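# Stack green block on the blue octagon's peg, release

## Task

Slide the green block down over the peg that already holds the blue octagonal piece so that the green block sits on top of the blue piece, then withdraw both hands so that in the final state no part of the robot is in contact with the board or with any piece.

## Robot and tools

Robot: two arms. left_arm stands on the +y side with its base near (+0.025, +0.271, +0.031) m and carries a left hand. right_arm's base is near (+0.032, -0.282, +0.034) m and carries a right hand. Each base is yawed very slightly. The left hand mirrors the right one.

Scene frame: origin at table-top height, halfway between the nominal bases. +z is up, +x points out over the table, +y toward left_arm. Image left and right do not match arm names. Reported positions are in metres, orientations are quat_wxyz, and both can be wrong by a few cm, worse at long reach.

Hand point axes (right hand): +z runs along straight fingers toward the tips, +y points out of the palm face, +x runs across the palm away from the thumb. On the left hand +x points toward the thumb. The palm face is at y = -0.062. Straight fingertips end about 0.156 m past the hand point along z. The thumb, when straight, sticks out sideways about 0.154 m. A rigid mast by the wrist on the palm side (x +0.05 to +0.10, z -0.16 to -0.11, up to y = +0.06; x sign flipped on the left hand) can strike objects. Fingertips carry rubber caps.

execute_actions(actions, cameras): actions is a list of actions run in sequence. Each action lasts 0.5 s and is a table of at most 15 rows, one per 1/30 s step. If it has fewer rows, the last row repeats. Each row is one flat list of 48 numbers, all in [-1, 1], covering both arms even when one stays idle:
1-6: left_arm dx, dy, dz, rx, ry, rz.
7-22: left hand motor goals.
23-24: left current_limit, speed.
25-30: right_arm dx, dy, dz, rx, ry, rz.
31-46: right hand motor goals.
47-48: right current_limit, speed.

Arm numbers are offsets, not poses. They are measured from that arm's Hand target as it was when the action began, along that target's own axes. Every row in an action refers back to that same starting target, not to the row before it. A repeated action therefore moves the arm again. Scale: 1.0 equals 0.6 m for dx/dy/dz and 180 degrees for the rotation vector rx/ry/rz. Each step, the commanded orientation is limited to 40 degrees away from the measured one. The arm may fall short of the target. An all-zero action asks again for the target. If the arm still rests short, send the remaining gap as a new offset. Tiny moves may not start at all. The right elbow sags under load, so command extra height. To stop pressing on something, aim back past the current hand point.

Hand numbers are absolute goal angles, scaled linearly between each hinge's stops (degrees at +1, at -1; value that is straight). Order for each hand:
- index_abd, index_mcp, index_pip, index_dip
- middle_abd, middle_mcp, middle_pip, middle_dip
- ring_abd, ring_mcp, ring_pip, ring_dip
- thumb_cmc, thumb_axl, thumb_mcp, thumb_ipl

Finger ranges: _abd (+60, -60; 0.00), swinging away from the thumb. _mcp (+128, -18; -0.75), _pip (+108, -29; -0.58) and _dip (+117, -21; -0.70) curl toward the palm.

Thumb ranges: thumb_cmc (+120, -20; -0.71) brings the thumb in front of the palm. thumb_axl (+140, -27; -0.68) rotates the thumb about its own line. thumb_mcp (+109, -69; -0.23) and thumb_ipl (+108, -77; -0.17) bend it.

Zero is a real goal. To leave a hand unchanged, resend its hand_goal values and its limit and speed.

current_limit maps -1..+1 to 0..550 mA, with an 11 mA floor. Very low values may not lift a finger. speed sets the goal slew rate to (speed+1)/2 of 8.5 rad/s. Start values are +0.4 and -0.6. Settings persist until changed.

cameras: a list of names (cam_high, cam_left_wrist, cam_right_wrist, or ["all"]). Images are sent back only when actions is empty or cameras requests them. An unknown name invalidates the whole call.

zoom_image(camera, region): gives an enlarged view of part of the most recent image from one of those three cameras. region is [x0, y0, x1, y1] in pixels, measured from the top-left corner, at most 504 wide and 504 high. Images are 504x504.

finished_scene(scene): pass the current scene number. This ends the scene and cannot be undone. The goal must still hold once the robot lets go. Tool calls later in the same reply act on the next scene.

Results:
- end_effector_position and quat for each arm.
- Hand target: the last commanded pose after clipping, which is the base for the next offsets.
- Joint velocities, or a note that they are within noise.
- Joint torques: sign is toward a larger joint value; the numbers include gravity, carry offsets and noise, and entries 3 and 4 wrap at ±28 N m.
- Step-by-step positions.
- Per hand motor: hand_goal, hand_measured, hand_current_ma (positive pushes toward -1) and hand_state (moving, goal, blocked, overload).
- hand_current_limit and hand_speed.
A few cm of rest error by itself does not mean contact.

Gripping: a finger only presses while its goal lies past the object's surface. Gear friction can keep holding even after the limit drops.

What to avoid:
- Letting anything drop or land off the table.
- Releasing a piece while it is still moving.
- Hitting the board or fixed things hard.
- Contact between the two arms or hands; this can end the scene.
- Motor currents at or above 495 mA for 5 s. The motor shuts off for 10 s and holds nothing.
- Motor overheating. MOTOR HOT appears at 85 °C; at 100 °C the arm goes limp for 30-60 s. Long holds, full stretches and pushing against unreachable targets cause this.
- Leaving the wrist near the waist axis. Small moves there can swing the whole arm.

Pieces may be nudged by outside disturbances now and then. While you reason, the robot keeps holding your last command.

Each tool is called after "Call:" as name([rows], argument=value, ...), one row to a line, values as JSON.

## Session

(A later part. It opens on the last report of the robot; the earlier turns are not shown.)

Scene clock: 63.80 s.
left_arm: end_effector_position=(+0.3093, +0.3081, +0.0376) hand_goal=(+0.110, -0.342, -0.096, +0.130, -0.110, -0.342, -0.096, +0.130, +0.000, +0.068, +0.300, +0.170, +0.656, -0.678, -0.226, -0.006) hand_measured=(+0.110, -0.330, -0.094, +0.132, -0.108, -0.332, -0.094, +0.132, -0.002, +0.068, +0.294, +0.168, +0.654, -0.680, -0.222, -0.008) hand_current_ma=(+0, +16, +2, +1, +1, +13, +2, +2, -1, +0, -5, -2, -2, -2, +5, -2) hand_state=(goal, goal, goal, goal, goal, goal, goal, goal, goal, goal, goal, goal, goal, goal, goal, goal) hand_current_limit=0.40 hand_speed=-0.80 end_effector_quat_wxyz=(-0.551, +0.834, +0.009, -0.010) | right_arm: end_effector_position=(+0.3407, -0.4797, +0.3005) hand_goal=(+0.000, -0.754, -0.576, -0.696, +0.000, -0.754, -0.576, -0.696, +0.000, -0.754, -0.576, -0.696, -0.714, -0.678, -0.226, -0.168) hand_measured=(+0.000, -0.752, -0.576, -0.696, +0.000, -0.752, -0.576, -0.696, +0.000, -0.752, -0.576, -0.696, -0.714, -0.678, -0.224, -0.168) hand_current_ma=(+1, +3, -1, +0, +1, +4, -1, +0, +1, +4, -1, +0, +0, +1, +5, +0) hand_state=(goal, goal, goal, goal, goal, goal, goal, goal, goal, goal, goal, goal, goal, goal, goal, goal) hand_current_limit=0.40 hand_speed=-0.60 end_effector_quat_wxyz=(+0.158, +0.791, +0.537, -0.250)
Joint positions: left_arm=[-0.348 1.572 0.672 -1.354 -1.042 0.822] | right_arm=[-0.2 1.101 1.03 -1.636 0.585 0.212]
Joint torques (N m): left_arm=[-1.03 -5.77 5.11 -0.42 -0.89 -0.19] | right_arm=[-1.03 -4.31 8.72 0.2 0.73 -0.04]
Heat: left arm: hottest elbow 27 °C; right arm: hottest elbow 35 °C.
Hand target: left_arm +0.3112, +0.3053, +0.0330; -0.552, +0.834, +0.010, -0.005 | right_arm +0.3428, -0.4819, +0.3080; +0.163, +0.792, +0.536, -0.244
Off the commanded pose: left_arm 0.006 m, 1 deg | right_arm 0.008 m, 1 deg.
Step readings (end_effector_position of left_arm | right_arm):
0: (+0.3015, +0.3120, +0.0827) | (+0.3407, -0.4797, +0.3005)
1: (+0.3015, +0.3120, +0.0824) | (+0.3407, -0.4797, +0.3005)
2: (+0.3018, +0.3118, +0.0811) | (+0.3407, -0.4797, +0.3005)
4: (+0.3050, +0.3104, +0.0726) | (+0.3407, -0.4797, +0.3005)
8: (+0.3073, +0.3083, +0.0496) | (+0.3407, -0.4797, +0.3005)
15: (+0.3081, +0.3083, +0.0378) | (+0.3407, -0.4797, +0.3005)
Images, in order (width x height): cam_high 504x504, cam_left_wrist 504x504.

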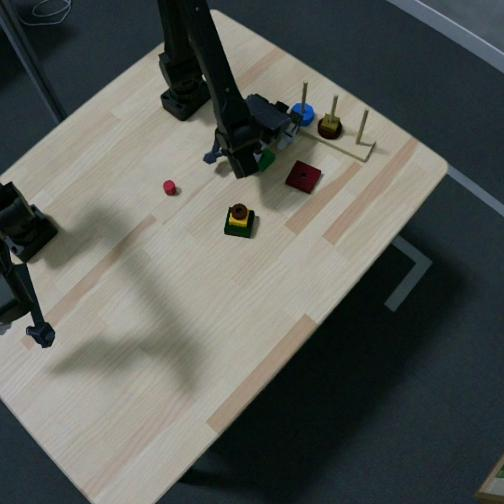

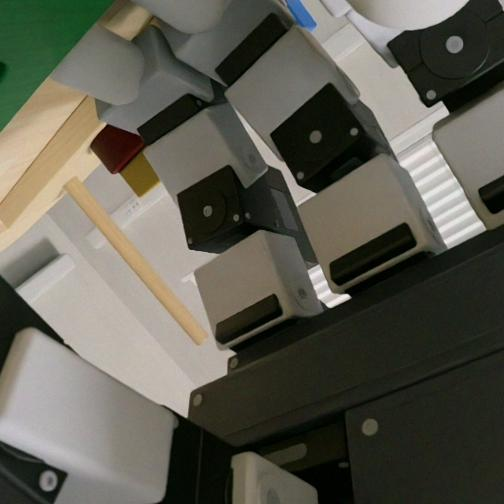

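Call:
execute_actions([
  [[0,0,0,0,0,0,0.11,-0.25,-0.095,0.13,-0.11,-0.25,-0.095,0.13,0,0.068,0.3,0.17,0.657,-0.678,-0.17,-0.005,0.4,-0.8,0,0,0,0,0,0,0,-0.754,-0.576,-0.696,0,-0.754,-0.576,-0.696,0,-0.754,-0.576,-0.696,-0.714,-0.678,-0.226,-0.168,0.4,-0.6]],
  [[0,0,0,0,0,0,0.11,-0.164,-0.095,0.13,-0.11,-0.164,-0.095,0.13,0,0.068,0.3,0.17,0.657,-0.678,-0.112,-0.005,0.4,-0.9,0,0,0,0,0,0,0,-0.754,-0.576,-0.696,0,-0.754,-0.576,-0.696,0,-0.754,-0.576,-0.696,-0.714,-0.678,-0.226,-0.168,0.4,-0.6]],
  [[0,0,0,0,0,0,0.11,-0.12,-0.095,0.13,-0.11,-0.12,-0.095,0.13,0,0.068,0.3,0.17,0.657,-0.678,-0.06,-0.005,0.4,-0.9,0,0,0,0,0,0,0,-0.754,-0.576,-0.696,0,-0.754,-0.576,-0.696,0,-0.754,-0.576,-0.696,-0.714,-0.678,-0.226,-0.168,0.4,-0.6]],
], cameras=["cam_high","cam_left_wrist"])

Call:
zoom_image(camera="cam_high", region=[235, 110, 305, 180])

Scene clock: 66.20 s.
left_arm: end_effector_position=(+0.3094, +0.3081, +0.0376) hand_goal=(+0.110, -0.120, -0.096, +0.130, -0.110, -0.120, -0.096, +0.130, +0.000, +0.068, +0.300, +0.170, +0.656, -0.678, -0.060, -0.006) hand_measured=(+0.110, -0.154, -0.102, +0.130, -0.108, -0.154, -0.102, +0.130, -0.002, +0.068, +0.294, +0.168, +0.654, -0.680, -0.114, -0.018) hand_current_ma=(+0, -71, -6, +0, +2, -73, -6, +0, -1, +0, -5, -2, -2, -2, -182, -22) hand_state=(goal, blocked, goal, goal, goal, blocked, goal, goal, goal, goal, goal, goal, goal, goal, blocked, goal) hand_current_limit=0.40 hand_speed=-0.90 end_effector_quat_wxyz=(-0.551, +0.834, +0.010, -0.009) | right_arm: end_effector_position=(+0.3407, -0.4797, +0.3005) hand_goal=(+0.000, -0.754, -0.576, -0.696, +0.000, -0.754, -0.576, -0.696, +0.000, -0.754, -0.576, -0.696, -0.714, -0.678, -0.226, -0.168) hand_measured=(+0.000, -0.752, -0.576, -0.696, +0.000, -0.752, -0.576, -0.696, +0.000, -0.752, -0.576, -0.696, -0.714, -0.678, -0.224, -0.168) hand_current_ma=(+1, +3, -1, +0, +1, +4, -1, +0, +1, +4, -1, +0, +0, +1, +5, +0) hand_state=(goal, goal, goal, goal, goal, goal, goal, goal, goal, goal, goal, goal, goal, goal, goal, goal) hand_current_limit=0.40 hand_speed=-0.60 end_effector_quat_wxyz=(+0.158, +0.791, +0.537, -0.250)
Joint positions: left_arm=[-0.348 1.572 0.672 -1.354 -1.042 0.821] | right_arm=[-0.2 1.101 1.03 -1.636 0.585 0.212]
Joint torques (N m): left_arm=[-0.97 -5.77 5.07 -0.43 -0.88 -0.18] | right_arm=[-1.67 -4.54 8.8 0.24 0.77 -0.01]
Heat: left arm: hottest elbow 27 °C; right arm: hottest elbow 35 °C.
Hand target: left_arm +0.3111, +0.3053, +0.0330; -0.552, +0.834, +0.010, -0.005 | right_arm +0.3428, -0.4819, +0.3080; +0.163, +0.792, +0.536, -0.244
Off the commanded pose: left_arm 0.006 m, 1 deg | right_arm 0.008 m, 1 deg.
Step readings (end_effector_position of left_arm | right_arm):
0: (+0.3093, +0.3081, +0.0376) | (+0.3407, -0.4797, +0.3005)
1: (+0.3093, +0.3081, +0.0376) | (+0.3407, -0.4797, +0.3005)
2: (+0.3093, +0.3081, +0.0376) | (+0.3407, -0.4797, +0.3005)
4: (+0.3093, +0.3081, +0.0376) | (+0.3407, -0.4797, +0.3005)
8: (+0.3094, +0.3081, +0.0376) | (+0.3407, -0.4797, +0.3005)
15: (+0.3094, +0.3081, +0.0376) | (+0.3407, -0.4797, +0.3005)
16: (+0.3094, +0.3081, +0.0376) | (+0.3407, -0.4797, +0.3005)
17: (+0.3094, +0.3081, +0.0376) | (+0.3407, -0.4797, +0.3005)
19: (+0.3094, +0.3081, +0.0376) | (+0.3407, -0.4797, +0.3005)
23: (+0.3094, +0.3081, +0.0376) | (+0.3407, -0.4797, +0.3005)
30: (+0.3094, +0.3081, +0.0376) | (+0.3407, -0.4797, +0.3005)
31: (+0.3094, +0.3081, +0.0376) | (+0.3407, -0.4797, +0.3005)
32: (+0.3094, +0.3081, +0.0376) | (+0.3407, -0.4797, +0.3005)
34: (+0.3094, +0.3081, +0.0376) | (+0.3407, -0.4797, +0.3005)
38: (+0.3094, +0.3081, +0.0376) | (+0.3407, -0.4797, +0.3005)
45: (+0.3094, +0.3081, +0.0376) | (+0.3407, -0.4797, +0.3005)
Images, in order (width x height): cam_high 504x504, cam_left_wrist 504x504.

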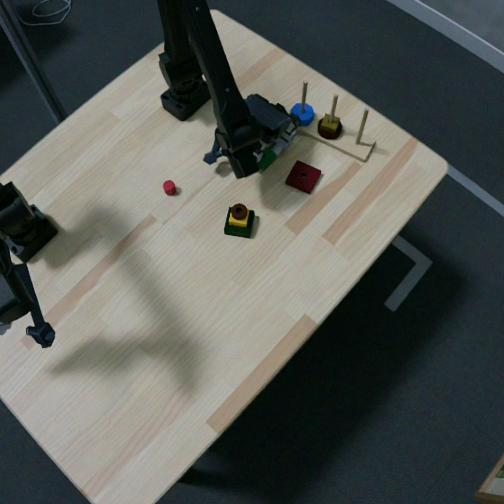

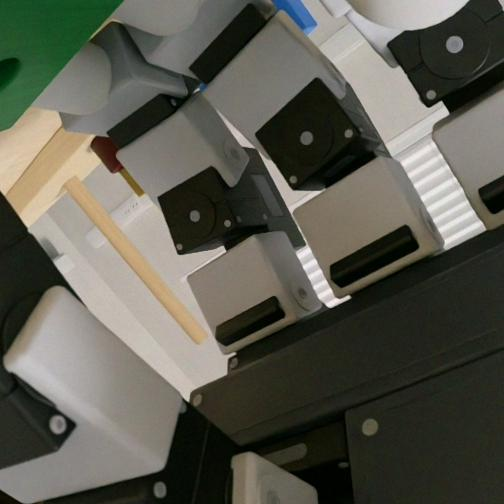

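Scaled by 7.200 from the camera's 504x504 image, which has a finer 720x720 frame.

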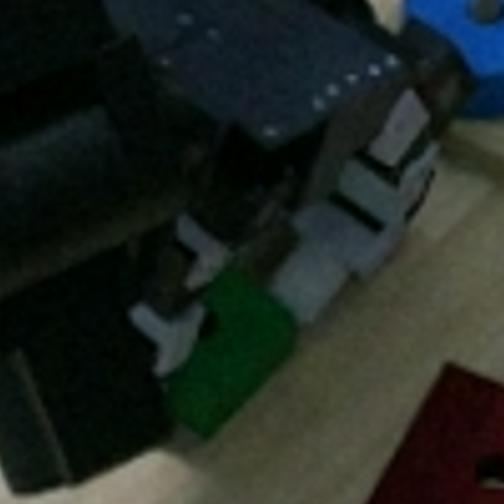

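Call:
execute_actions([
  [[0,0,0,0,0,0,0.11,-0.105,-0.095,0.13,-0.11,-0.105,-0.095,0.13,0,0.068,0.3,0.17,0.657,-0.678,-0.04,-0.005,0.4,-0.9,0,0,0,0,0,0,0,-0.754,-0.576,-0.696,0,-0.754,-0.576,-0.696,0,-0.754,-0.576,-0.696,-0.714,-0.678,-0.226,-0.168,0.4,-0.6]],
  [[0,-0.0843,-0.0358,0,0,0,0.11,-0.105,-0.095,0.13,-0.11,-0.105,-0.095,0.13,0,0.068,0.3,0.17,0.657,-0.678,-0.04,-0.005,0.4,-0.9,0,0,0,0,0,0,0,-0.754,-0.576,-0.696,0,-0.754,-0.576,-0.696,0,-0.754,-0.576,-0.696,-0.714,-0.678,-0.226,-0.168,0.4,-0.6]],
  [[0.0015,-0.0969,-0.0146,0,0,0,0.11,-0.105,-0.095,0.13,-0.11,-0.105,-0.095,0.13,0,0.068,0.3,0.17,0.657,-0.678,-0.04,-0.005,0.4,-0.9,0,0,0,0,0,0,0,-0.754,-0.576,-0.696,0,-0.754,-0.576,-0.696,0,-0.754,-0.576,-0.696,-0.714,-0.678,-0.226,-0.168,0.4,-0.6]],
], cameras=["cam_high","cam_left_wrist"])

Scene clock: 69.00 s.
left_arm: end_effector_position=(+0.3042, +0.3199, +0.1374) hand_goal=(+0.110, -0.106, -0.096, +0.130, -0.110, -0.106, -0.096, +0.130, +0.000, +0.068, +0.300, +0.170, +0.656, -0.678, -0.040, -0.006) hand_measured=(+0.108, -0.152, -0.108, +0.128, -0.106, -0.150, -0.108, +0.126, -0.002, +0.068, +0.294, +0.168, +0.652, -0.680, -0.108, -0.024) hand_current_ma=(-1, -108, -15, -2, +3, -105, -15, -3, -1, +0, -5, -2, -4, -2, -253, -40) hand_state=(goal, blocked, goal, goal, goal, blocked, goal, goal, goal, goal, goal, goal, goal, goal, blocked, goal) hand_current_limit=0.40 hand_speed=-0.90 end_effector_quat_wxyz=(-0.554, +0.833, +0.008, -0.002) | right_arm: end_effector_position=(+0.3407, -0.4797, +0.3005) hand_goal=(+0.000, -0.754, -0.576, -0.696, +0.000, -0.754, -0.576, -0.696, +0.000, -0.754, -0.576, -0.696, -0.714, -0.678, -0.226, -0.168) hand_measured=(+0.000, -0.752, -0.576, -0.696, +0.000, -0.752, -0.576, -0.696, +0.000, -0.752, -0.576, -0.696, -0.714, -0.678, -0.224, -0.168) hand_current_ma=(+1, +3, -1, +0, +1, +4, -1, +0, +1, +4, -1, +0, +0, +1, +5, +0) hand_state=(goal, goal, goal, goal, goal, goal, goal, goal, goal, goal, goal, goal, goal, goal, goal, goal) hand_current_limit=0.40 hand_speed=-0.60 end_effector_quat_wxyz=(+0.158, +0.791, +0.537, -0.250)
Joint positions: left_arm=[-0.319 1.309 0.75 -1.639 -1.073 0.875] | right_arm=[-0.2 1.101 1.03 -1.636 0.585 0.212]
Joint torques (N m): left_arm=[0.21 -4.72 9.88 -1.47 -0.9 0.05] | right_arm=[-0.62 -4.42 8.55 -0.09 0.81 -0.03]
Heat: left arm: hottest elbow 27 °C; right arm: hottest elbow 35 °C.
Hand target: left_arm +0.3115, +0.3199, +0.1449; -0.552, +0.834, +0.010, -0.005 | right_arm +0.3428, -0.4819, +0.3080; +0.163, +0.792, +0.536, -0.244
Off the commanded pose: left_arm 0.010 m, 1 deg | right_arm 0.008 m, 1 deg.
Step readings (end_effector_position of left_arm | right_arm):
0: (+0.3094, +0.3081, +0.0376) | (+0.3407, -0.4797, +0.3005)
1: (+0.3094, +0.3081, +0.0376) | (+0.3407, -0.4797, +0.3005)
2: (+0.3094, +0.3081, +0.0376) | (+0.3407, -0.4797, +0.3005)
4: (+0.3095, +0.3081, +0.0376) | (+0.3407, -0.4797, +0.3005)
8: (+0.3095, +0.3081, +0.0376) | (+0.3407, -0.4797, +0.3005)
15: (+0.3095, +0.3081, +0.0376) | (+0.3407, -0.4797, +0.3005)
16: (+0.3095, +0.3081, +0.0377) | (+0.3407, -0.4797, +0.3005)
17: (+0.3087, +0.3084, +0.0387) | (+0.3407, -0.4797, +0.3005)
19: (+0.3043, +0.3099, +0.0458) | (+0.3407, -0.4797, +0.3005)
23: (+0.3002, +0.3112, +0.0673) | (+0.3407, -0.4797, +0.3005)
30: (+0.3019, +0.3107, +0.0805) | (+0.3407, -0.4797, +0.3005)
31: (+0.3015, +0.3109, +0.0810) | (+0.3407, -0.4797, +0.3005)
32: (+0.3005, +0.3116, +0.0830) | (+0.3407, -0.4797, +0.3005)
34: (+0.2988, +0.3146, +0.0932) | (+0.3407, -0.4797, +0.3005)
38: (+0.3027, +0.3191, +0.1216) | (+0.3407, -0.4797, +0.3005)
45: (+0.3057, +0.3197, +0.1373) | (+0.3407, -0.4797, +0.3005)
Images, in order (width x height): cam_high 504x504, cam_left_wrist 504x504.

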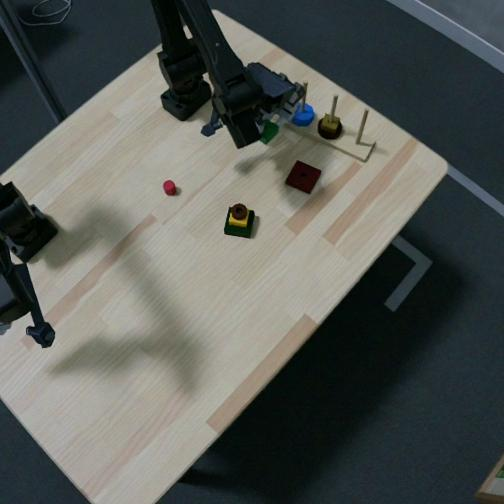

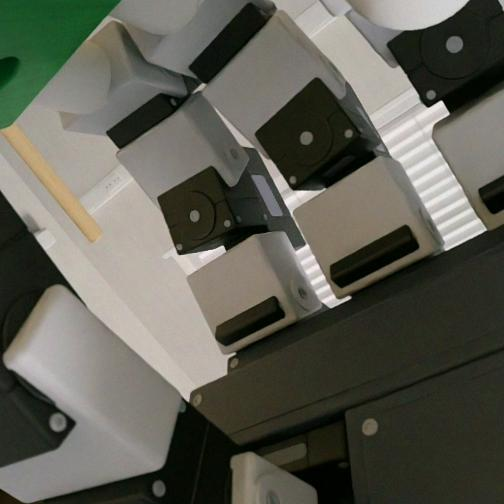

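Call:
execute_actions([
  [[0.0012,-0.1143,0.0348,0,0,0,0.11,-0.105,-0.095,0.13,-0.11,-0.105,-0.095,0.13,0,0.068,0.3,0.17,0.657,-0.678,-0.04,-0.005,0.4,-0.9,0,0,0,0,0,0,0,-0.754,-0.576,-0.696,0,-0.754,-0.576,-0.696,0,-0.754,-0.576,-0.696,-0.714,-0.678,-0.226,-0.168,0.4,-0.6]],
  [[-0.006,-0.0770,0.0743,0,-0.0225,-0.0096,0.11,-0.105,-0.095,0.13,-0.11,-0.105,-0.095,0.13,0,0.068,0.3,0.17,0.657,-0.678,-0.04,-0.005,0.4,-0.9,0,0,0,0,0,0,0,-0.754,-0.576,-0.696,0,-0.754,-0.576,-0.696,0,-0.754,-0.576,-0.696,-0.714,-0.678,-0.226,-0.168,0.4,-0.6]],
  [[-0.0072,-0.0480,0.0788,0,-0.0225,-0.0096,0.11,-0.105,-0.095,0.13,-0.11,-0.105,-0.095,0.13,0,0.068,0.3,0.17,0.657,-0.678,-0.04,-0.005,0.4,-0.9,0,0,0,0,0,0,0,-0.754,-0.576,-0.696,0,-0.754,-0.576,-0.696,0,-0.754,-0.576,-0.696,-0.714,-0.678,-0.226,-0.168,0.4,-0.6]],
], cameras=["cam_high","cam_left_wrist"])

Call:
zoom_image(camera="cam_high", region=[275, 40, 335, 100])

Scene clock: 71.63 s.
left_arm: end_effector_position=(+0.2887, +0.4735, +0.2201) hand_goal=(+0.110, -0.106, -0.096, +0.130, -0.110, -0.106, -0.096, +0.130, +0.000, +0.068, +0.300, +0.170, +0.656, -0.678, -0.040, -0.006) hand_measured=(+0.108, -0.150, -0.110, +0.126, -0.106, -0.148, -0.108, +0.126, -0.002, +0.068, +0.294, +0.168, +0.652, -0.680, -0.108, -0.026) hand_current_ma=(-1, -101, -18, -2, +3, -98, -17, -3, -1, +0, -4, -2, -4, -2, -252, -47) hand_state=(goal, blocked, goal, goal, goal, blocked, goal, goal, goal, goal, goal, goal, goal, goal, blocked, goal) hand_current_limit=0.40 hand_speed=-0.90 end_effector_quat_wxyz=(-0.551, +0.829, +0.066, -0.064) | right_arm: end_effector_position=(+0.3407, -0.4797, +0.3005) hand_goal=(+0.000, -0.754, -0.576, -0.696, +0.000, -0.754, -0.576, -0.696, +0.000, -0.754, -0.576, -0.696, -0.714, -0.678, -0.226, -0.168) hand_measured=(+0.000, -0.752, -0.576, -0.696, +0.000, -0.752, -0.576, -0.696, +0.000, -0.752, -0.576, -0.696, -0.714, -0.678, -0.224, -0.168) hand_current_ma=(+1, +3, -1, +0, +1, +4, -1, +0, +1, +4, -1, +0, +0, +1, +5, +0) hand_state=(goal, goal, goal, goal, goal, goal, goal, goal, goal, goal, goal, goal, goal, goal, goal, goal) hand_current_limit=0.40 hand_speed=-0.60 end_effector_quat_wxyz=(+0.158, +0.791, +0.537, -0.250)
Joint positions: left_arm=[0.245 1.057 0.83 -1.173 -1.17 1.793] | right_arm=[-0.2 1.101 1.03 -1.636 0.585 0.212]
Joint torques (N m): left_arm=[0.38 -4.66 12.18 1.29 -1.08 0.07] | right_arm=[-0.97 -4.37 8.55 0.18 0.74 -0.01]
Heat: left arm: hottest elbow 27 °C; right arm: hottest elbow 36 °C.
Hand target: left_arm +0.2962, +0.4791, +0.2330; -0.550, +0.831, +0.074, -0.047 | right_arm +0.3428, -0.4819, +0.3080; +0.163, +0.792, +0.536, -0.244
Off the commanded pose: left_arm 0.016 m, 2 deg | right_arm 0.008 m, 1 deg.
Step readings (end_effector_position of left_arm | right_arm):
0: (+0.3042, +0.3199, +0.1374) | (+0.3407, -0.4797, +0.3005)
1: (+0.3041, +0.3204, +0.1376) | (+0.3407, -0.4797, +0.3005)
2: (+0.3042, +0.3234, +0.1393) | (+0.3407, -0.4797, +0.3005)
4: (+0.3042, +0.3358, +0.1482) | (+0.3407, -0.4797, +0.3005)
8: (+0.3032, +0.3602, +0.1754) | (+0.3407, -0.4797, +0.3005)
15: (+0.3017, +0.3654, +0.1911) | (+0.3407, -0.4797, +0.3005)
16: (+0.3015, +0.3660, +0.1907) | (+0.3407, -0.4797, +0.3005)
17: (+0.3011, +0.3684, +0.1908) | (+0.3407, -0.4797, +0.3005)
19: (+0.2986, +0.3837, +0.1944) | (+0.3407, -0.4797, +0.3005)
23: (+0.2923, +0.4147, +0.2063) | (+0.3407, -0.4797, +0.3005)
30: (+0.2970, +0.4217, +0.2116) | (+0.3407, -0.4797, +0.3005)
31: (+0.2974, +0.4222, +0.2115) | (+0.3407, -0.4797, +0.3005)
32: (+0.2975, +0.4242, +0.2116) | (+0.3407, -0.4797, +0.3005)
34: (+0.2945, +0.4379, +0.2124) | (+0.3407, -0.4797, +0.3005)
38: (+0.2840, +0.4664, +0.2147) | (+0.3407, -0.4797, +0.3005)
45: (+0.2889, +0.4733, +0.2174) | (+0.3407, -0.4797, +0.3005)
Images, in order (width x height): cam_high 504x504, cam_left_wrist 504x504.

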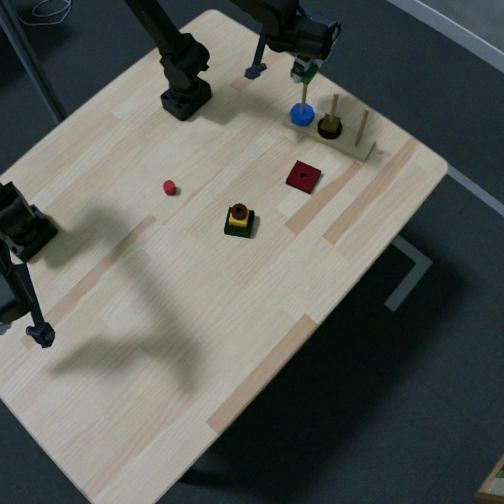

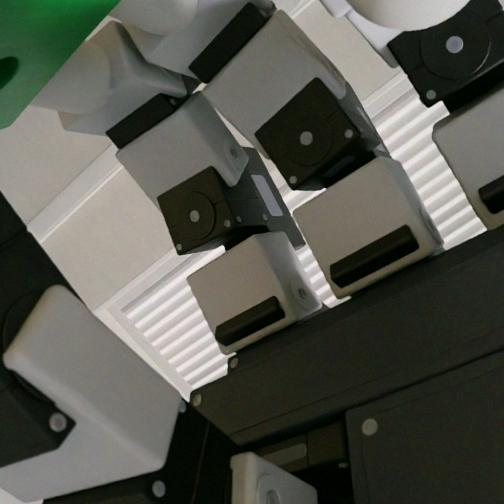

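Scaled by 8.400 from the camera's 504x504 image, which has a finer 720x720 frame.

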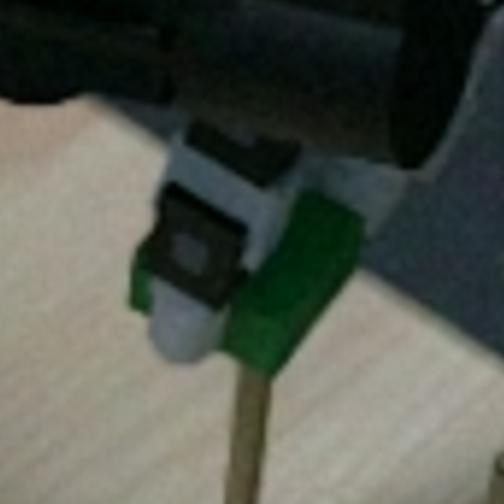

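Call:
execute_actions([
  [[0,0.0307,0.013,0,0,0,0.11,-0.105,-0.095,0.13,-0.11,-0.105,-0.095,0.13,0,0.068,0.3,0.17,0.657,-0.678,-0.04,-0.005,0.4,-0.9,0,0,0,0,0,0,0,-0.754,-0.576,-0.696,0,-0.754,-0.576,-0.696,0,-0.754,-0.576,-0.696,-0.714,-0.678,-0.226,-0.168,0.4,-0.6]],
], cameras=["cam_high"])

Call:
zoom_image(camera="cam_high", region=[280, 50, 330, 100])

Scene clock: 72.63 s.
left_arm: end_effector_position=(+0.2984, +0.4759, +0.2140) hand_goal=(+0.110, -0.106, -0.096, +0.130, -0.110, -0.106, -0.096, +0.130, +0.000, +0.068, +0.300, +0.170, +0.656, -0.678, -0.040, -0.006) hand_measured=(+0.108, -0.150, -0.110, +0.126, -0.106, -0.148, -0.108, +0.126, -0.002, +0.068, +0.294, +0.168, +0.652, -0.680, -0.108, -0.026) hand_current_ma=(-1, -101, -18, -2, +3, -98, -17, -3, -1, +0, -4, -2, -4, -2, -252, -47) hand_state=(goal, blocked, goal, goal, goal, blocked, goal, goal, goal, goal, goal, goal, goal, goal, blocked, goal) hand_current_limit=0.40 hand_speed=-0.90 end_effector_quat_wxyz=(-0.550, +0.831, +0.071, -0.046) | right_arm: end_effector_position=(+0.3407, -0.4797, +0.3005) hand_goal=(+0.000, -0.754, -0.576, -0.696, +0.000, -0.754, -0.576, -0.696, +0.000, -0.754, -0.576, -0.696, -0.714, -0.678, -0.226, -0.168) hand_measured=(+0.000, -0.752, -0.576, -0.696, +0.000, -0.752, -0.576, -0.696, +0.000, -0.752, -0.576, -0.696, -0.714, -0.678, -0.224, -0.168) hand_current_ma=(+1, +3, -1, +0, +1, +4, -1, +0, +1, +4, -1, +0, +0, +1, +5, +0) hand_state=(goal, goal, goal, goal, goal, goal, goal, goal, goal, goal, goal, goal, goal, goal, goal, goal) hand_current_limit=0.40 hand_speed=-0.60 end_effector_quat_wxyz=(+0.158, +0.791, +0.537, -0.250)
Joint positions: left_arm=[0.25 1.057 0.81 -1.084 -1.158 1.829] | right_arm=[-0.2 1.101 1.03 -1.636 0.585 0.212]
Joint velocities: left_arm=[within noise] | right_arm=[-0.015 -0.005 0.002 0.022 -0.154 0.081]
Joint torques (N m): left_arm=[0.44 -4.37 9.37 1.47 -1.06 0.07] | right_arm=[-0.85 -4.66 8.57 0.16 0.79 -0.03]
Heat: left arm: hottest elbow 27 °C; right arm: hottest elbow 36 °C.
Hand target: left_arm +0.2963, +0.4790, +0.2129; -0.550, +0.831, +0.074, -0.047 | right_arm +0.3428, -0.4819, +0.3080; +0.163, +0.792, +0.536, -0.244
Off the commanded pose: left_arm 0.004 m, 0 deg | right_arm 0.008 m, 1 deg.
Step readings (end_effector_position of left_arm | right_arm):
0: (+0.2887, +0.4735, +0.2201) | (+0.3407, -0.4797, +0.3005)
1: (+0.2888, +0.4735, +0.2201) | (+0.3407, -0.4797, +0.3005)
2: (+0.2902, +0.4738, +0.2202) | (+0.3407, -0.4797, +0.3005)
4: (+0.2947, +0.4748, +0.2207) | (+0.3407, -0.4797, +0.3005)
8: (+0.2998, +0.4760, +0.2189) | (+0.3407, -0.4797, +0.3005)
15: (+0.2981, +0.4758, +0.2140) | (+0.3407, -0.4797, +0.3005)
Images, in order (width x height): cam_high 504x504.

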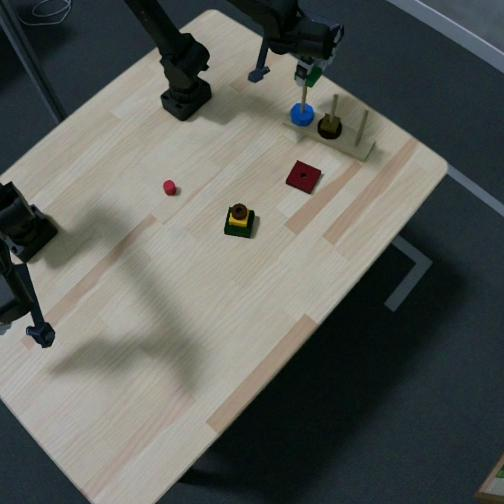

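Scaled by 10.080 from the camera's 504x504 image, which has a finer 720x720 frame.

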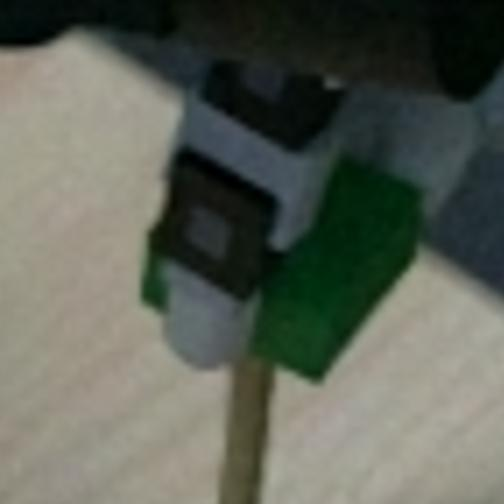

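Call:
execute_actions([
  [[-0.0033,-0.0412,-0.0183,0,0,0,0.11,-0.105,-0.095,0.13,-0.11,-0.105,-0.095,0.13,0,0.068,0.3,0.17,0.657,-0.678,-0.04,-0.005,0.4,-0.9,0,0,0,0,0,0,0,-0.754,-0.576,-0.696,0,-0.754,-0.576,-0.696,0,-0.754,-0.576,-0.696,-0.714,-0.678,-0.226,-0.168,0.4,-0.6]],
  [[0,0.0568,0.0241,0,0,0,0.11,-0.105,-0.095,0.13,-0.11,-0.105,-0.095,0.13,0,0.068,0.3,0.17,0.657,-0.678,-0.04,-0.005,0.4,-0.9,0,0,0,0,0,0,0,-0.754,-0.576,-0.696,0,-0.754,-0.576,-0.696,0,-0.754,-0.576,-0.696,-0.714,-0.678,-0.226,-0.168,0.4,-0.6]],
], cameras=["cam_high"])

Call:
zoom_image(camera="cam_high", region=[285, 60, 325, 100])

Scene clock: 75.37 s.
left_arm: end_effector_position=(+0.2949, +0.4749, +0.2074) hand_goal=(+0.110, -0.106, -0.096, +0.130, -0.110, -0.106, -0.096, +0.130, +0.000, +0.068, +0.300, +0.170, +0.656, -0.678, -0.040, -0.006) hand_measured=(+0.108, -0.150, -0.110, +0.126, -0.106, -0.148, -0.108, +0.126, -0.002, +0.068, +0.294, +0.168, +0.652, -0.680, -0.108, -0.026) hand_current_ma=(-1, -101, -18, -2, +3, -98, -17, -3, -1, +0, -4, -2, -4, -2, -252, -47) hand_state=(goal, blocked, goal, goal, goal, blocked, goal, goal, goal, goal, goal, goal, goal, goal, blocked, goal) hand_current_limit=0.40 hand_speed=-0.90 end_effector_quat_wxyz=(-0.551, +0.830, +0.073, -0.042) | right_arm: end_effector_position=(+0.3407, -0.4797, +0.3005) hand_goal=(+0.000, -0.754, -0.576, -0.696, +0.000, -0.754, -0.576, -0.696, +0.000, -0.754, -0.576, -0.696, -0.714, -0.678, -0.226, -0.168) hand_measured=(+0.000, -0.752, -0.576, -0.696, +0.000, -0.752, -0.576, -0.696, +0.000, -0.752, -0.576, -0.696, -0.714, -0.678, -0.224, -0.168) hand_current_ma=(+1, +3, -1, +0, +1, +4, -1, +0, +1, +4, -1, +0, +0, +1, +5, +0) hand_state=(goal, goal, goal, goal, goal, goal, goal, goal, goal, goal, goal, goal, goal, goal, goal, goal) hand_current_limit=0.40 hand_speed=-0.60 end_effector_quat_wxyz=(+0.158, +0.791, +0.537, -0.250)
Joint positions: left_arm=[0.25 1.045 0.784 -1.058 -1.157 1.834] | right_arm=[-0.2 1.101 1.03 -1.636 0.585 0.212]
Joint torques (N m): left_arm=[0.26 -3.02 9.48 1.44 -1.1 0.02] | right_arm=[0.09 -4.42 8.72 0.24 0.74 -0.03]
Heat: left arm: hottest elbow 27 °C; right arm: hottest elbow 36 °C.
Hand target: left_arm +0.2945, +0.4782, +0.2030; -0.550, +0.831, +0.074, -0.047 | right_arm +0.3428, -0.4819, +0.3080; +0.163, +0.792, +0.536, -0.244
Off the commanded pose: left_arm 0.005 m, 1 deg | right_arm 0.008 m, 1 deg.
Step readings (end_effector_position of left_arm | right_arm):
0: (+0.2984, +0.4759, +0.2140) | (+0.3407, -0.4797, +0.3005)
1: (+0.2984, +0.4759, +0.2140) | (+0.3407, -0.4797, +0.3005)
2: (+0.2982, +0.4758, +0.2140) | (+0.3407, -0.4797, +0.3005)
4: (+0.2959, +0.4751, +0.2144) | (+0.3407, -0.4797, +0.3005)
8: (+0.2893, +0.4734, +0.2173) | (+0.3407, -0.4797, +0.3005)
15: (+0.2859, +0.4724, +0.2184) | (+0.3407, -0.4797, +0.3005)
16: (+0.2858, +0.4724, +0.2184) | (+0.3407, -0.4797, +0.3005)
17: (+0.2863, +0.4725, +0.2185) | (+0.3407, -0.4797, +0.3005)
19: (+0.2895, +0.4734, +0.2190) | (+0.3407, -0.4797, +0.3005)
23: (+0.2946, +0.4748, +0.2154) | (+0.3407, -0.4797, +0.3005)
30: (+0.2939, +0.4746, +0.2071) | (+0.3407, -0.4797, +0.3005)
Images, in order (width x height): cam_high 504x504.

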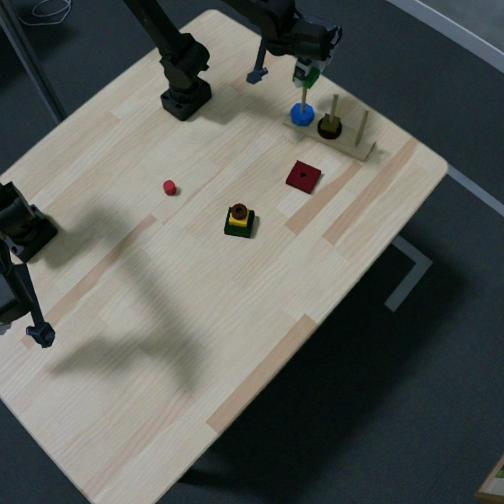

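Scaled by 12.600 from the camera's 504x504 image, which has a finer 720x720 frame.

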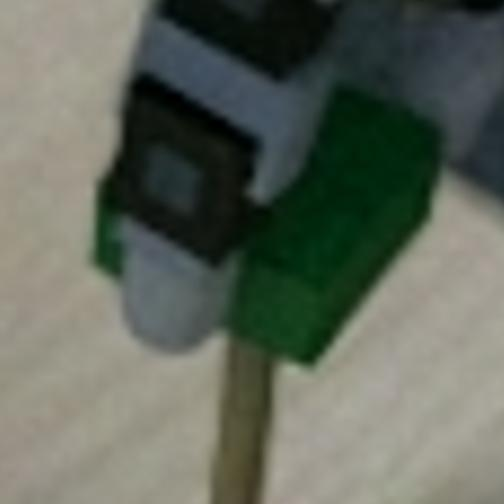

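Call:
execute_actions([
  [[-0.0017,0.0043,0.0068,0,0,0,0.11,-0.105,-0.095,0.13,-0.11,-0.105,-0.095,0.13,0,0.068,0.3,0.17,0.657,-0.678,-0.04,-0.005,0.4,-0.9,0,0,0,0,0,0,0,-0.754,-0.576,-0.696,0,-0.754,-0.576,-0.696,0,-0.754,-0.576,-0.696,-0.714,-0.678,-0.226,-0.168,0.4,-0.6]],
], cameras=["cam_high"])

Call:
zoom_image(camera="cam_high", region=[285, 60, 325, 100])

Scene clock: 77.27 s.
left_arm: end_effector_position=(+0.2948, +0.4776, +0.2035) hand_goal=(+0.110, -0.106, -0.096, +0.130, -0.110, -0.106, -0.096, +0.130, +0.000, +0.068, +0.300, +0.170, +0.656, -0.678, -0.040, -0.006) hand_measured=(+0.108, -0.150, -0.110, +0.126, -0.106, -0.148, -0.108, +0.126, -0.002, +0.068, +0.294, +0.168, +0.652, -0.680, -0.108, -0.026) hand_current_ma=(-1, -101, -18, -2, +3, -98, -17, -3, -1, +0, -4, -2, -4, -2, -252, -47) hand_state=(goal, blocked, goal, goal, goal, blocked, goal, goal, goal, goal, goal, goal, goal, goal, blocked, goal) hand_current_limit=0.40 hand_speed=-0.90 end_effector_quat_wxyz=(-0.551, +0.830, +0.074, -0.041) | right_arm: end_effector_position=(+0.3407, -0.4797, +0.3005) hand_goal=(+0.000, -0.754, -0.576, -0.696, +0.000, -0.754, -0.576, -0.696, +0.000, -0.754, -0.576, -0.696, -0.714, -0.678, -0.226, -0.168) hand_measured=(+0.000, -0.752, -0.576, -0.696, +0.000, -0.752, -0.576, -0.696, +0.000, -0.752, -0.576, -0.696, -0.714, -0.678, -0.224, -0.168) hand_current_ma=(+1, +3, -1, +0, +1, +4, -1, +0, +1, +4, -1, +0, +0, +1, +5, +0) hand_state=(goal, goal, goal, goal, goal, goal, goal, goal, goal, goal, goal, goal, goal, goal, goal, goal) hand_current_limit=0.40 hand_speed=-0.60 end_effector_quat_wxyz=(+0.158, +0.791, +0.537, -0.250)
Joint positions: left_arm=[0.259 1.045 0.772 -1.026 -1.156 1.852] | right_arm=[-0.2 1.101 1.03 -1.636 0.585 0.212]
Joint torques (N m): left_arm=[0.44 -3.19 9.32 1.48 -1.04 0.06] | right_arm=[-1.14 -4.07 8.79 0.01 0.71 -0.1]
Heat: left arm: hottest elbow 27 °C; right arm: hottest elbow 36 °C.
Hand target: left_arm +0.2930, +0.4807, +0.1991; -0.550, +0.831, +0.074, -0.047 | right_arm +0.3428, -0.4819, +0.3080; +0.163, +0.792, +0.536, -0.244
Off the commanded pose: left_arm 0.006 m, 1 deg | right_arm 0.008 m, 1 deg.
Step readings (end_effector_position of left_arm | right_arm):
0: (+0.2949, +0.4749, +0.2074) | (+0.3407, -0.4797, +0.3005)
1: (+0.2950, +0.4750, +0.2074) | (+0.3407, -0.4797, +0.3005)
2: (+0.2953, +0.4752, +0.2074) | (+0.3407, -0.4797, +0.3005)
4: (+0.2959, +0.4759, +0.2065) | (+0.3407, -0.4797, +0.3005)
8: (+0.2949, +0.4771, +0.2042) | (+0.3407, -0.4797, +0.3005)
15: (+0.2947, +0.4775, +0.2034) | (+0.3407, -0.4797, +0.3005)
Images, in order (width x height): cam_high 504x504.

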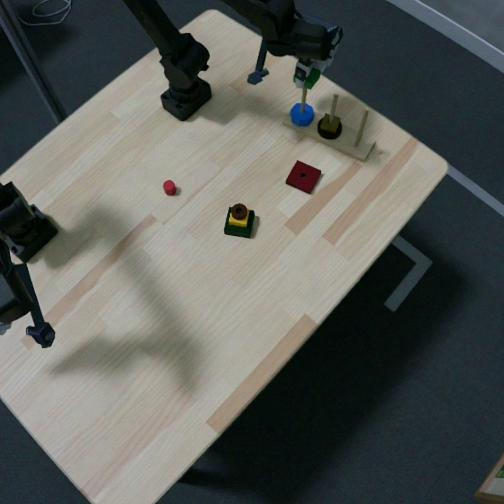

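Scaled by 12.600 from the camera's 504x504 image, which has a finer 720x720 frame.

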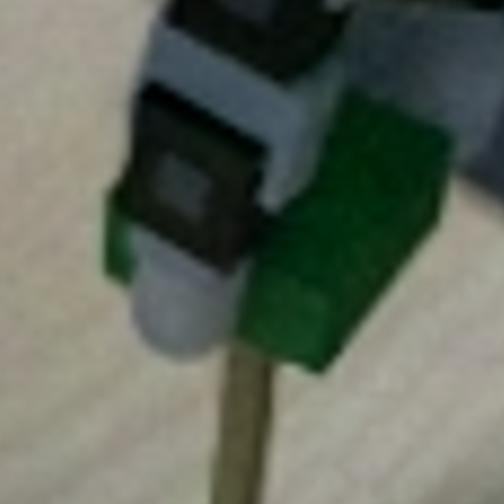

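Call:
execute_actions([
  [[-0.0042,0.0092,0.0037,0,0,0,0.11,-0.105,-0.095,0.13,-0.11,-0.105,-0.095,0.13,0,0.068,0.3,0.17,0.657,-0.678,-0.04,-0.005,0.4,-0.9,0,0,0,0,0,0,0,-0.754,-0.576,-0.696,0,-0.754,-0.576,-0.696,0,-0.754,-0.576,-0.696,-0.714,-0.678,-0.226,-0.168,0.4,-0.6]],
], cameras=["cam_high"])

Call:
zoom_image(camera="cam_high", region=[285, 60, 325, 100])

Scene clock: 78.50 s.
left_arm: end_effector_position=(+0.2945, +0.4776, +0.1999) hand_goal=(+0.110, -0.106, -0.096, +0.130, -0.110, -0.106, -0.096, +0.130, +0.000, +0.068, +0.300, +0.170, +0.656, -0.678, -0.040, -0.006) hand_measured=(+0.108, -0.148, -0.110, +0.128, -0.106, -0.148, -0.108, +0.126, -0.002, +0.068, +0.294, +0.168, +0.654, -0.680, -0.108, -0.026) hand_current_ma=(-1, -98, -18, -2, +3, -98, -17, -3, -1, +0, -4, -2, -2, -2, -252, -47) hand_state=(goal, blocked, goal, goal, goal, blocked, goal, goal, goal, goal, goal, goal, goal, goal, blocked, goal) hand_current_limit=0.40 hand_speed=-0.90 end_effector_quat_wxyz=(-0.552, +0.830, +0.075, -0.040) | right_arm: end_effector_position=(+0.3407, -0.4797, +0.3005) hand_goal=(+0.000, -0.754, -0.576, -0.696, +0.000, -0.754, -0.576, -0.696, +0.000, -0.754, -0.576, -0.696, -0.714, -0.678, -0.226, -0.168) hand_measured=(+0.000, -0.752, -0.576, -0.696, +0.000, -0.752, -0.576, -0.696, +0.000, -0.752, -0.576, -0.696, -0.714, -0.678, -0.224, -0.168) hand_current_ma=(+1, +3, -1, +0, +1, +4, -1, +0, +1, +4, -1, +0, +0, +1, +5, +0) hand_state=(goal, goal, goal, goal, goal, goal, goal, goal, goal, goal, goal, goal, goal, goal, goal, goal) hand_current_limit=0.40 hand_speed=-0.60 end_effector_quat_wxyz=(+0.158, +0.791, +0.537, -0.250)
Joint positions: left_arm=[0.259 1.045 0.761 -1.01 -1.156 1.855] | right_arm=[-0.2 1.101 1.03 -1.636 0.585 0.212]
Joint torques (N m): left_arm=[0.32 -3.37 8.66 1.58 -1.03 0.05] | right_arm=[-1.44 -4.37 8.46 0.13 0.74 -0.01]
Heat: left arm: hottest elbow 27 °C; right arm: hottest elbow 36 °C.
Hand target: left_arm +0.2905, +0.4802, +0.1931; -0.550, +0.831, +0.074, -0.047 | right_arm +0.3428, -0.4819, +0.3080; +0.163, +0.792, +0.536, -0.244
Off the commanded pose: left_arm 0.008 m, 1 deg | right_arm 0.008 m, 1 deg.
Step readings (end_effector_position of left_arm | right_arm):
0: (+0.2948, +0.4775, +0.2035) | (+0.3407, -0.4797, +0.3005)
1: (+0.2948, +0.4775, +0.2035) | (+0.3407, -0.4797, +0.3005)
2: (+0.2948, +0.4776, +0.2031) | (+0.3407, -0.4797, +0.3005)
4: (+0.2946, +0.4775, +0.2015) | (+0.3407, -0.4797, +0.3005)
8: (+0.2943, +0.4775, +0.1999) | (+0.3407, -0.4797, +0.3005)
15: (+0.2945, +0.4776, +0.1999) | (+0.3407, -0.4797, +0.3005)
Images, in order (width x height): cam_high 504x504.

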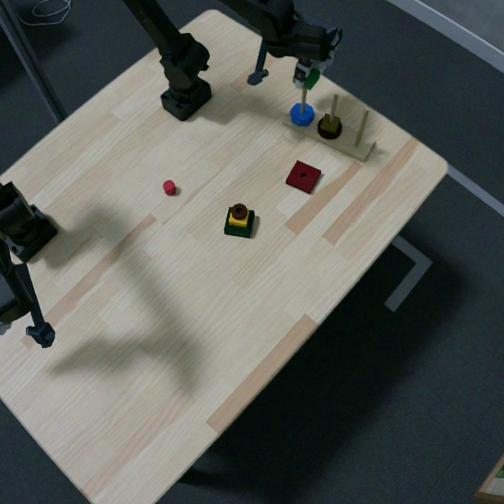

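Scaled by 12.600 from the camera's 504x504 image, which has a finer 720x720 frame.

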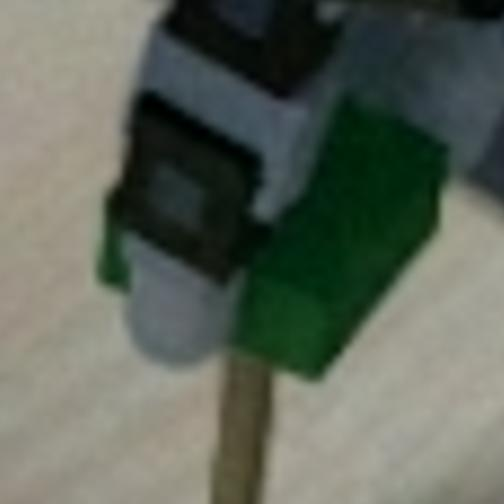

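Call:
execute_actions([
  [[0,0.0061,0.0026,0,0,0,0.11,-0.105,-0.095,0.13,-0.11,-0.105,-0.095,0.13,0,0.068,0.3,0.17,0.657,-0.678,-0.04,-0.005,0.4,-0.9,0,0,0,0,0,0,0,-0.754,-0.576,-0.696,0,-0.754,-0.576,-0.696,0,-0.754,-0.576,-0.696,-0.714,-0.678,-0.226,-0.168,0.4,-0.6]],
], cameras=["cam_high","cam_left_wrist"])

Call:
zoom_image(camera="cam_high", region=[285, 60, 325, 100])

Scene clock: 79.60 s.
left_arm: end_effector_position=(+0.2951, +0.4780, +0.1987) hand_goal=(+0.110, -0.106, -0.096, +0.130, -0.110, -0.106, -0.096, +0.130, +0.000, +0.068, +0.300, +0.170, +0.656, -0.678, -0.040, -0.006) hand_measured=(+0.108, -0.144, -0.110, +0.128, -0.106, -0.148, -0.108, +0.126, -0.002, +0.068, +0.294, +0.168, +0.658, -0.680, -0.108, -0.026) hand_current_ma=(-1, -86, -18, -2, +3, -98, -17, -3, -1, +0, -4, -2, +1, -1, -252, -51) hand_state=(goal, blocked, goal, goal, goal, blocked, goal, goal, goal, goal, goal, goal, goal, goal, blocked, blocked) hand_current_limit=0.40 hand_speed=-0.90 end_effector_quat_wxyz=(-0.553, +0.829, +0.076, -0.038) | right_arm: end_effector_position=(+0.3407, -0.4797, +0.3005) hand_goal=(+0.000, -0.754, -0.576, -0.696, +0.000, -0.754, -0.576, -0.696, +0.000, -0.754, -0.576, -0.696, -0.714, -0.678, -0.226, -0.168) hand_measured=(+0.000, -0.752, -0.576, -0.696, +0.000, -0.752, -0.576, -0.696, +0.000, -0.752, -0.576, -0.696, -0.714, -0.678, -0.224, -0.168) hand_current_ma=(+1, +3, -1, +0, +1, +4, -1, +0, +1, +4, -1, +0, +0, +1, +5, +0) hand_state=(goal, goal, goal, goal, goal, goal, goal, goal, goal, goal, goal, goal, goal, goal, goal, goal) hand_current_limit=0.40 hand_speed=-0.60 end_effector_quat_wxyz=(+0.158, +0.791, +0.537, -0.250)
Joint positions: left_arm=[0.26 1.045 0.757 -0.999 -1.156 1.857] | right_arm=[-0.2 1.101 1.03 -1.636 0.585 0.212]
Joint torques (N m): left_arm=[0.56 -3.08 8.38 1.62 -0.99 0.03] | right_arm=[-0.97 -4.42 8.62 0.06 0.76 -0.02]
Heat: left arm: hottest elbow 27 °C; right arm: hottest elbow 36 °C.
Hand target: left_arm +0.2906, +0.4802, +0.1891; -0.550, +0.831, +0.074, -0.047 | right_arm +0.3428, -0.4819, +0.3080; +0.163, +0.792, +0.536, -0.244
Off the commanded pose: left_arm 0.011 m, 1 deg | right_arm 0.008 m, 1 deg.
Step readings (end_effector_position of left_arm | right_arm):
0: (+0.2945, +0.4776, +0.1999) | (+0.3407, -0.4797, +0.3005)
1: (+0.2946, +0.4776, +0.1999) | (+0.3407, -0.4797, +0.3005)
2: (+0.2946, +0.4776, +0.1997) | (+0.3407, -0.4797, +0.3005)
4: (+0.2948, +0.4777, +0.1992) | (+0.3407, -0.4797, +0.3005)
8: (+0.2949, +0.4780, +0.1988) | (+0.3407, -0.4797, +0.3005)
15: (+0.2950, +0.4780, +0.1987) | (+0.3407, -0.4797, +0.3005)
Images, in order (width x height): cam_high 504x504, cam_left_wrist 504x504.

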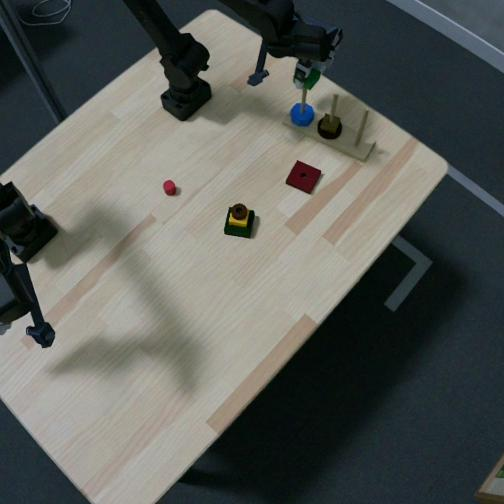

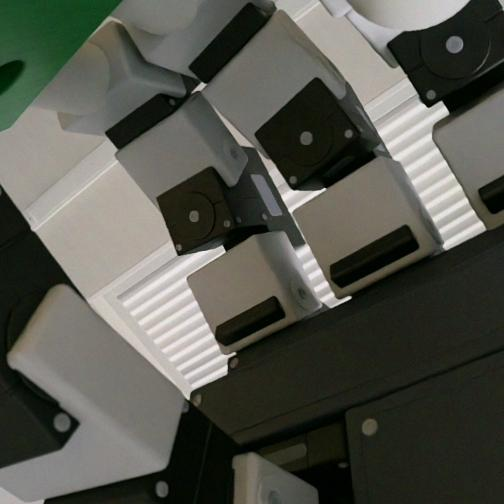

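Scaled by 12.600 from the camera's 504x504 image, which has a finer 720x720 frame.

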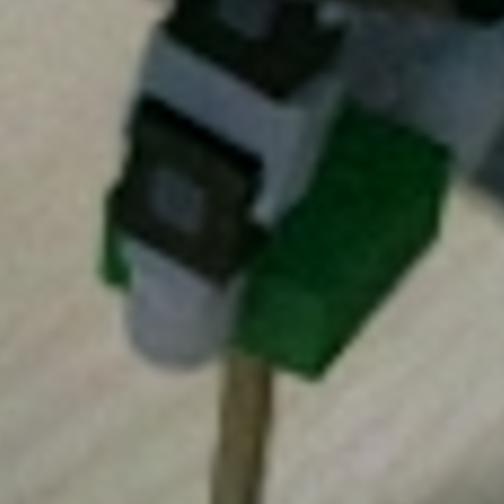

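Call:
execute_actions([
  [[0,-0.0506,-0.0215,0,0,0,0.11,-0.105,-0.095,0.13,-0.11,-0.105,-0.095,0.13,0,0.068,0.3,0.17,0.657,-0.678,-0.04,-0.005,0.4,-0.9,0,0,0,0,0,0,0,-0.754,-0.576,-0.696,0,-0.754,-0.576,-0.696,0,-0.754,-0.576,-0.696,-0.714,-0.678,-0.226,-0.168,0.4,-0.6]],
  [[0.0063,0.0370,-0.006,0,0,0,0.11,-0.105,-0.095,0.13,-0.11,-0.105,-0.095,0.13,0,0.068,0.3,0.17,0.657,-0.678,-0.04,-0.005,0.4,-0.9,0,0,0,0,0,0,0,-0.754,-0.576,-0.696,0,-0.754,-0.576,-0.696,0,-0.754,-0.576,-0.696,-0.714,-0.678,-0.226,-0.168,0.4,-0.6]],
], cameras=["cam_high"])

Call:
zoom_image(camera="cam_high", region=[285, 60, 325, 100])

Scene clock: 81.93 s.
left_arm: end_effector_position=(+0.2831, +0.4708, +0.1973) hand_goal=(+0.110, -0.106, -0.096, +0.130, -0.110, -0.106, -0.096, +0.130, +0.000, +0.068, +0.300, +0.170, +0.656, -0.678, -0.040, -0.006) hand_measured=(+0.108, -0.144, -0.110, +0.130, -0.106, -0.146, -0.110, +0.124, -0.002, +0.068, +0.294, +0.168, +0.658, -0.680, -0.108, -0.028) hand_current_ma=(-1, -86, -19, +0, +3, -94, -20, -5, -1, +0, -4, -2, +2, -1, -252, -54) hand_state=(goal, blocked, goal, goal, goal, blocked, goal, goal, goal, goal, goal, goal, goal, goal, blocked, blocked) hand_current_limit=0.40 hand_speed=-0.90 end_effector_quat_wxyz=(-0.551, +0.830, +0.072, -0.056) | right_arm: end_effector_position=(+0.3407, -0.4797, +0.3005) hand_goal=(+0.000, -0.754, -0.576, -0.696, +0.000, -0.754, -0.576, -0.696, +0.000, -0.754, -0.576, -0.696, -0.714, -0.678, -0.226, -0.168) hand_measured=(+0.000, -0.752, -0.576, -0.696, +0.000, -0.752, -0.576, -0.696, +0.000, -0.752, -0.576, -0.696, -0.714, -0.678, -0.224, -0.168) hand_current_ma=(+1, +3, -1, +0, +1, +4, -1, +0, +1, +4, -1, +0, +0, +1, +5, +0) hand_state=(goal, goal, goal, goal, goal, goal, goal, goal, goal, goal, goal, goal, goal, goal, goal, goal) hand_current_limit=0.40 hand_speed=-0.60 end_effector_quat_wxyz=(+0.158, +0.791, +0.537, -0.250)
Joint positions: left_arm=[0.243 1.045 0.76 -1.104 -1.166 1.783] | right_arm=[-0.2 1.101 1.03 -1.636 0.585 0.212]
Joint torques (N m): left_arm=[-1.55 -1.96 12.19 0.32 -0.99 -0.24] | right_arm=[-0.79 -4.13 8.59 0.06 0.72 -0.06]
Heat: left arm: hottest elbow 27 °C; right arm: hottest elbow 36 °C.
Hand target: left_arm +0.2963, +0.4691, +0.2031; -0.550, +0.831, +0.074, -0.047 | right_arm +0.3428, -0.4819, +0.3080; +0.163, +0.792, +0.536, -0.244
Off the commanded pose: left_arm 0.015 m, 1 deg | right_arm 0.008 m, 1 deg.
Step readings (end_effector_position of left_arm | right_arm):
0: (+0.2951, +0.4780, +0.1987) | (+0.3407, -0.4797, +0.3005)
1: (+0.2951, +0.4780, +0.1987) | (+0.3407, -0.4797, +0.3005)
2: (+0.2948, +0.4779, +0.1988) | (+0.3407, -0.4797, +0.3005)
4: (+0.2921, +0.4771, +0.1991) | (+0.3407, -0.4797, +0.3005)
8: (+0.2850, +0.4751, +0.1999) | (+0.3407, -0.4797, +0.3005)
15: (+0.2817, +0.4744, +0.2007) | (+0.3407, -0.4797, +0.3005)
16: (+0.2815, +0.4743, +0.2008) | (+0.3407, -0.4797, +0.3005)
17: (+0.2811, +0.4742, +0.2007) | (+0.3407, -0.4797, +0.3005)
19: (+0.2807, +0.4734, +0.2001) | (+0.3407, -0.4797, +0.3005)
23: (+0.2822, +0.4719, +0.1984) | (+0.3407, -0.4797, +0.3005)
30: (+0.2829, +0.4709, +0.1973) | (+0.3407, -0.4797, +0.3005)
Images, in order (width x height): cam_high 504x504.

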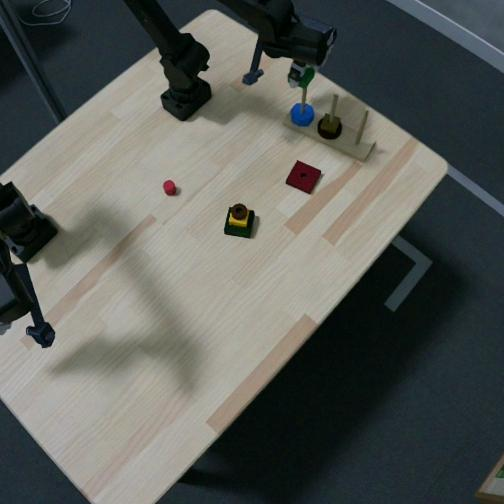

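Scaled by 12.600 from the camera's 504x504 image, which has a finer 720x720 frame.

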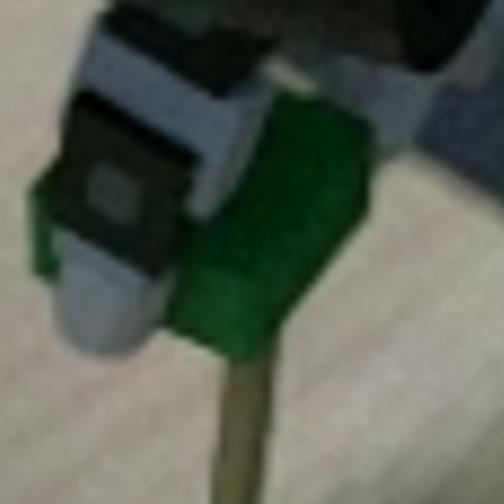

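Call:
execute_actions([
  [[0,-0.0798,-0.0339,0,0,0,0.11,-0.105,-0.095,0.13,-0.11,-0.105,-0.095,0.13,0,0.068,0.3,0.17,0.657,-0.678,-0.04,-0.005,0.4,-0.9,0,0,0,0,0,0,0,-0.754,-0.576,-0.696,0,-0.754,-0.576,-0.696,0,-0.754,-0.576,-0.696,-0.714,-0.678,-0.226,-0.168,0.4,-0.6]],
], cameras=["cam_high"])

Call:
zoom_image(camera="cam_high", region=[270, 40, 350, 120])

Scene clock: 83.00 s.
left_arm: end_effector_position=(+0.2824, +0.4693, +0.2379) hand_goal=(+0.110, -0.106, -0.096, +0.130, -0.110, -0.106, -0.096, +0.130, +0.000, +0.068, +0.300, +0.170, +0.656, -0.678, -0.040, -0.006) hand_measured=(+0.108, -0.144, -0.110, +0.126, -0.106, -0.146, -0.110, +0.124, -0.002, +0.068, +0.294, +0.168, +0.656, -0.680, -0.108, -0.028) hand_current_ma=(-1, -86, -21, -2, +3, -94, -21, -5, -1, +0, -4, -2, +0, -1, -252, -54) hand_state=(goal, blocked, goal, goal, goal, blocked, goal, goal, goal, goal, goal, goal, goal, goal, blocked, blocked) hand_current_limit=0.40 hand_speed=-0.90 end_effector_quat_wxyz=(-0.546, +0.832, +0.065, -0.065) | right_arm: end_effector_position=(+0.3407, -0.4797, +0.3005) hand_goal=(+0.000, -0.754, -0.576, -0.696, +0.000, -0.754, -0.576, -0.696, +0.000, -0.754, -0.576, -0.696, -0.714, -0.678, -0.226, -0.168) hand_measured=(+0.000, -0.752, -0.576, -0.696, +0.000, -0.752, -0.576, -0.696, +0.000, -0.752, -0.576, -0.696, -0.714, -0.678, -0.224, -0.168) hand_current_ma=(+1, +3, -1, +0, +1, +4, -1, +0, +1, +4, -1, +0, +0, +1, +5, +0) hand_state=(goal, goal, goal, goal, goal, goal, goal, goal, goal, goal, goal, goal, goal, goal, goal, goal) hand_current_limit=0.40 hand_speed=-0.60 end_effector_quat_wxyz=(+0.158, +0.791, +0.537, -0.250)
Joint positions: left_arm=[0.242 1.028 0.863 -1.248 -1.16 1.783] | right_arm=[-0.2 1.101 1.03 -1.636 0.585 0.212]
Joint torques (N m): left_arm=[-1.49 -3.25 13.56 0.21 -1.24 -0.17] | right_arm=[-1.38 -4.78 8.39 0.2 0.74 0.03]
Heat: left arm: hottest elbow 28 °C; right arm: hottest elbow 36 °C.
Hand target: left_arm +0.2961, +0.4690, +0.2550; -0.550, +0.831, +0.074, -0.047 | right_arm +0.3428, -0.4819, +0.3080; +0.163, +0.792, +0.536, -0.244
Off the commanded pose: left_arm 0.022 m, 2 deg | right_arm 0.008 m, 1 deg.
Step readings (end_effector_position of left_arm | right_arm):
0: (+0.2831, +0.4708, +0.1973) | (+0.3407, -0.4797, +0.3005)
1: (+0.2831, +0.4708, +0.1976) | (+0.3407, -0.4797, +0.3005)
2: (+0.2824, +0.4704, +0.1986) | (+0.3407, -0.4797, +0.3005)
4: (+0.2808, +0.4693, +0.2035) | (+0.3407, -0.4797, +0.3005)
8: (+0.2842, +0.4702, +0.2237) | (+0.3407, -0.4797, +0.3005)
15: (+0.2844, +0.4702, +0.2384) | (+0.3407, -0.4797, +0.3005)
Images, in order (width x height): cam_high 504x504.

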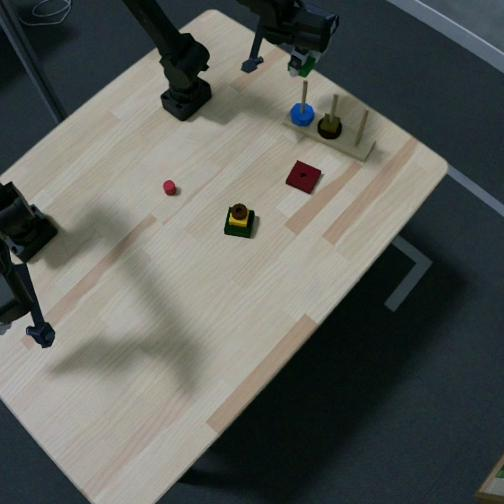

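Scaled by 6.300 from the camera's 504x504 image, which has a finer 720x720 frame.

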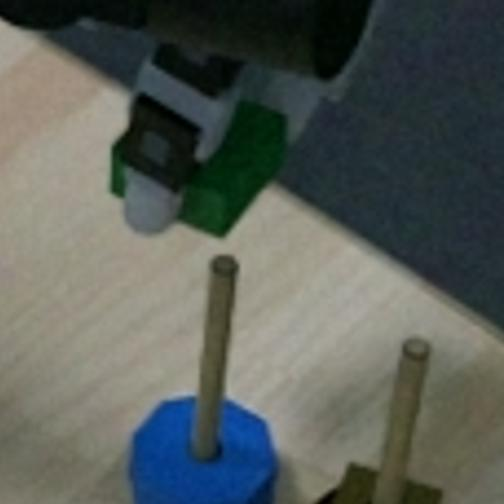

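Call:
zoom_image(camera="cam_high", region=[290, 70, 320, 100])

Call:
zoom_image(camera="cam_high", region=[285, 50, 325, 90])

Scaled by 16.800 from the camera's 504x504 image, which has a finer 720x720 frame.

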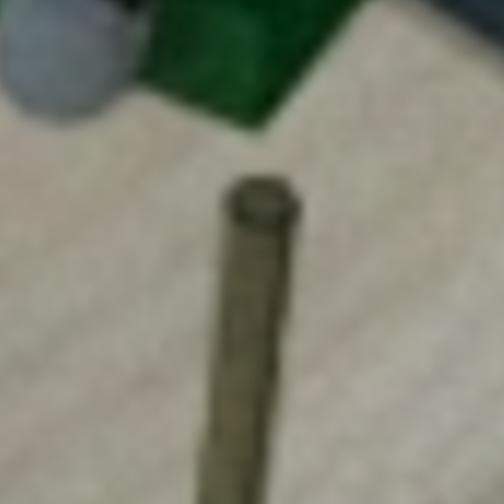

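Scaled by 12.600 from the camera's 504x504 image, which has a finer 720x720 frame.

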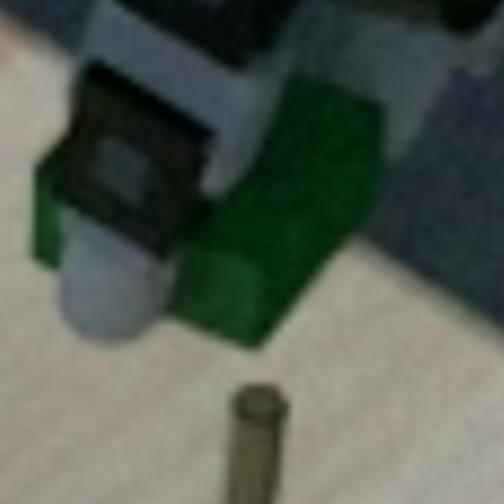

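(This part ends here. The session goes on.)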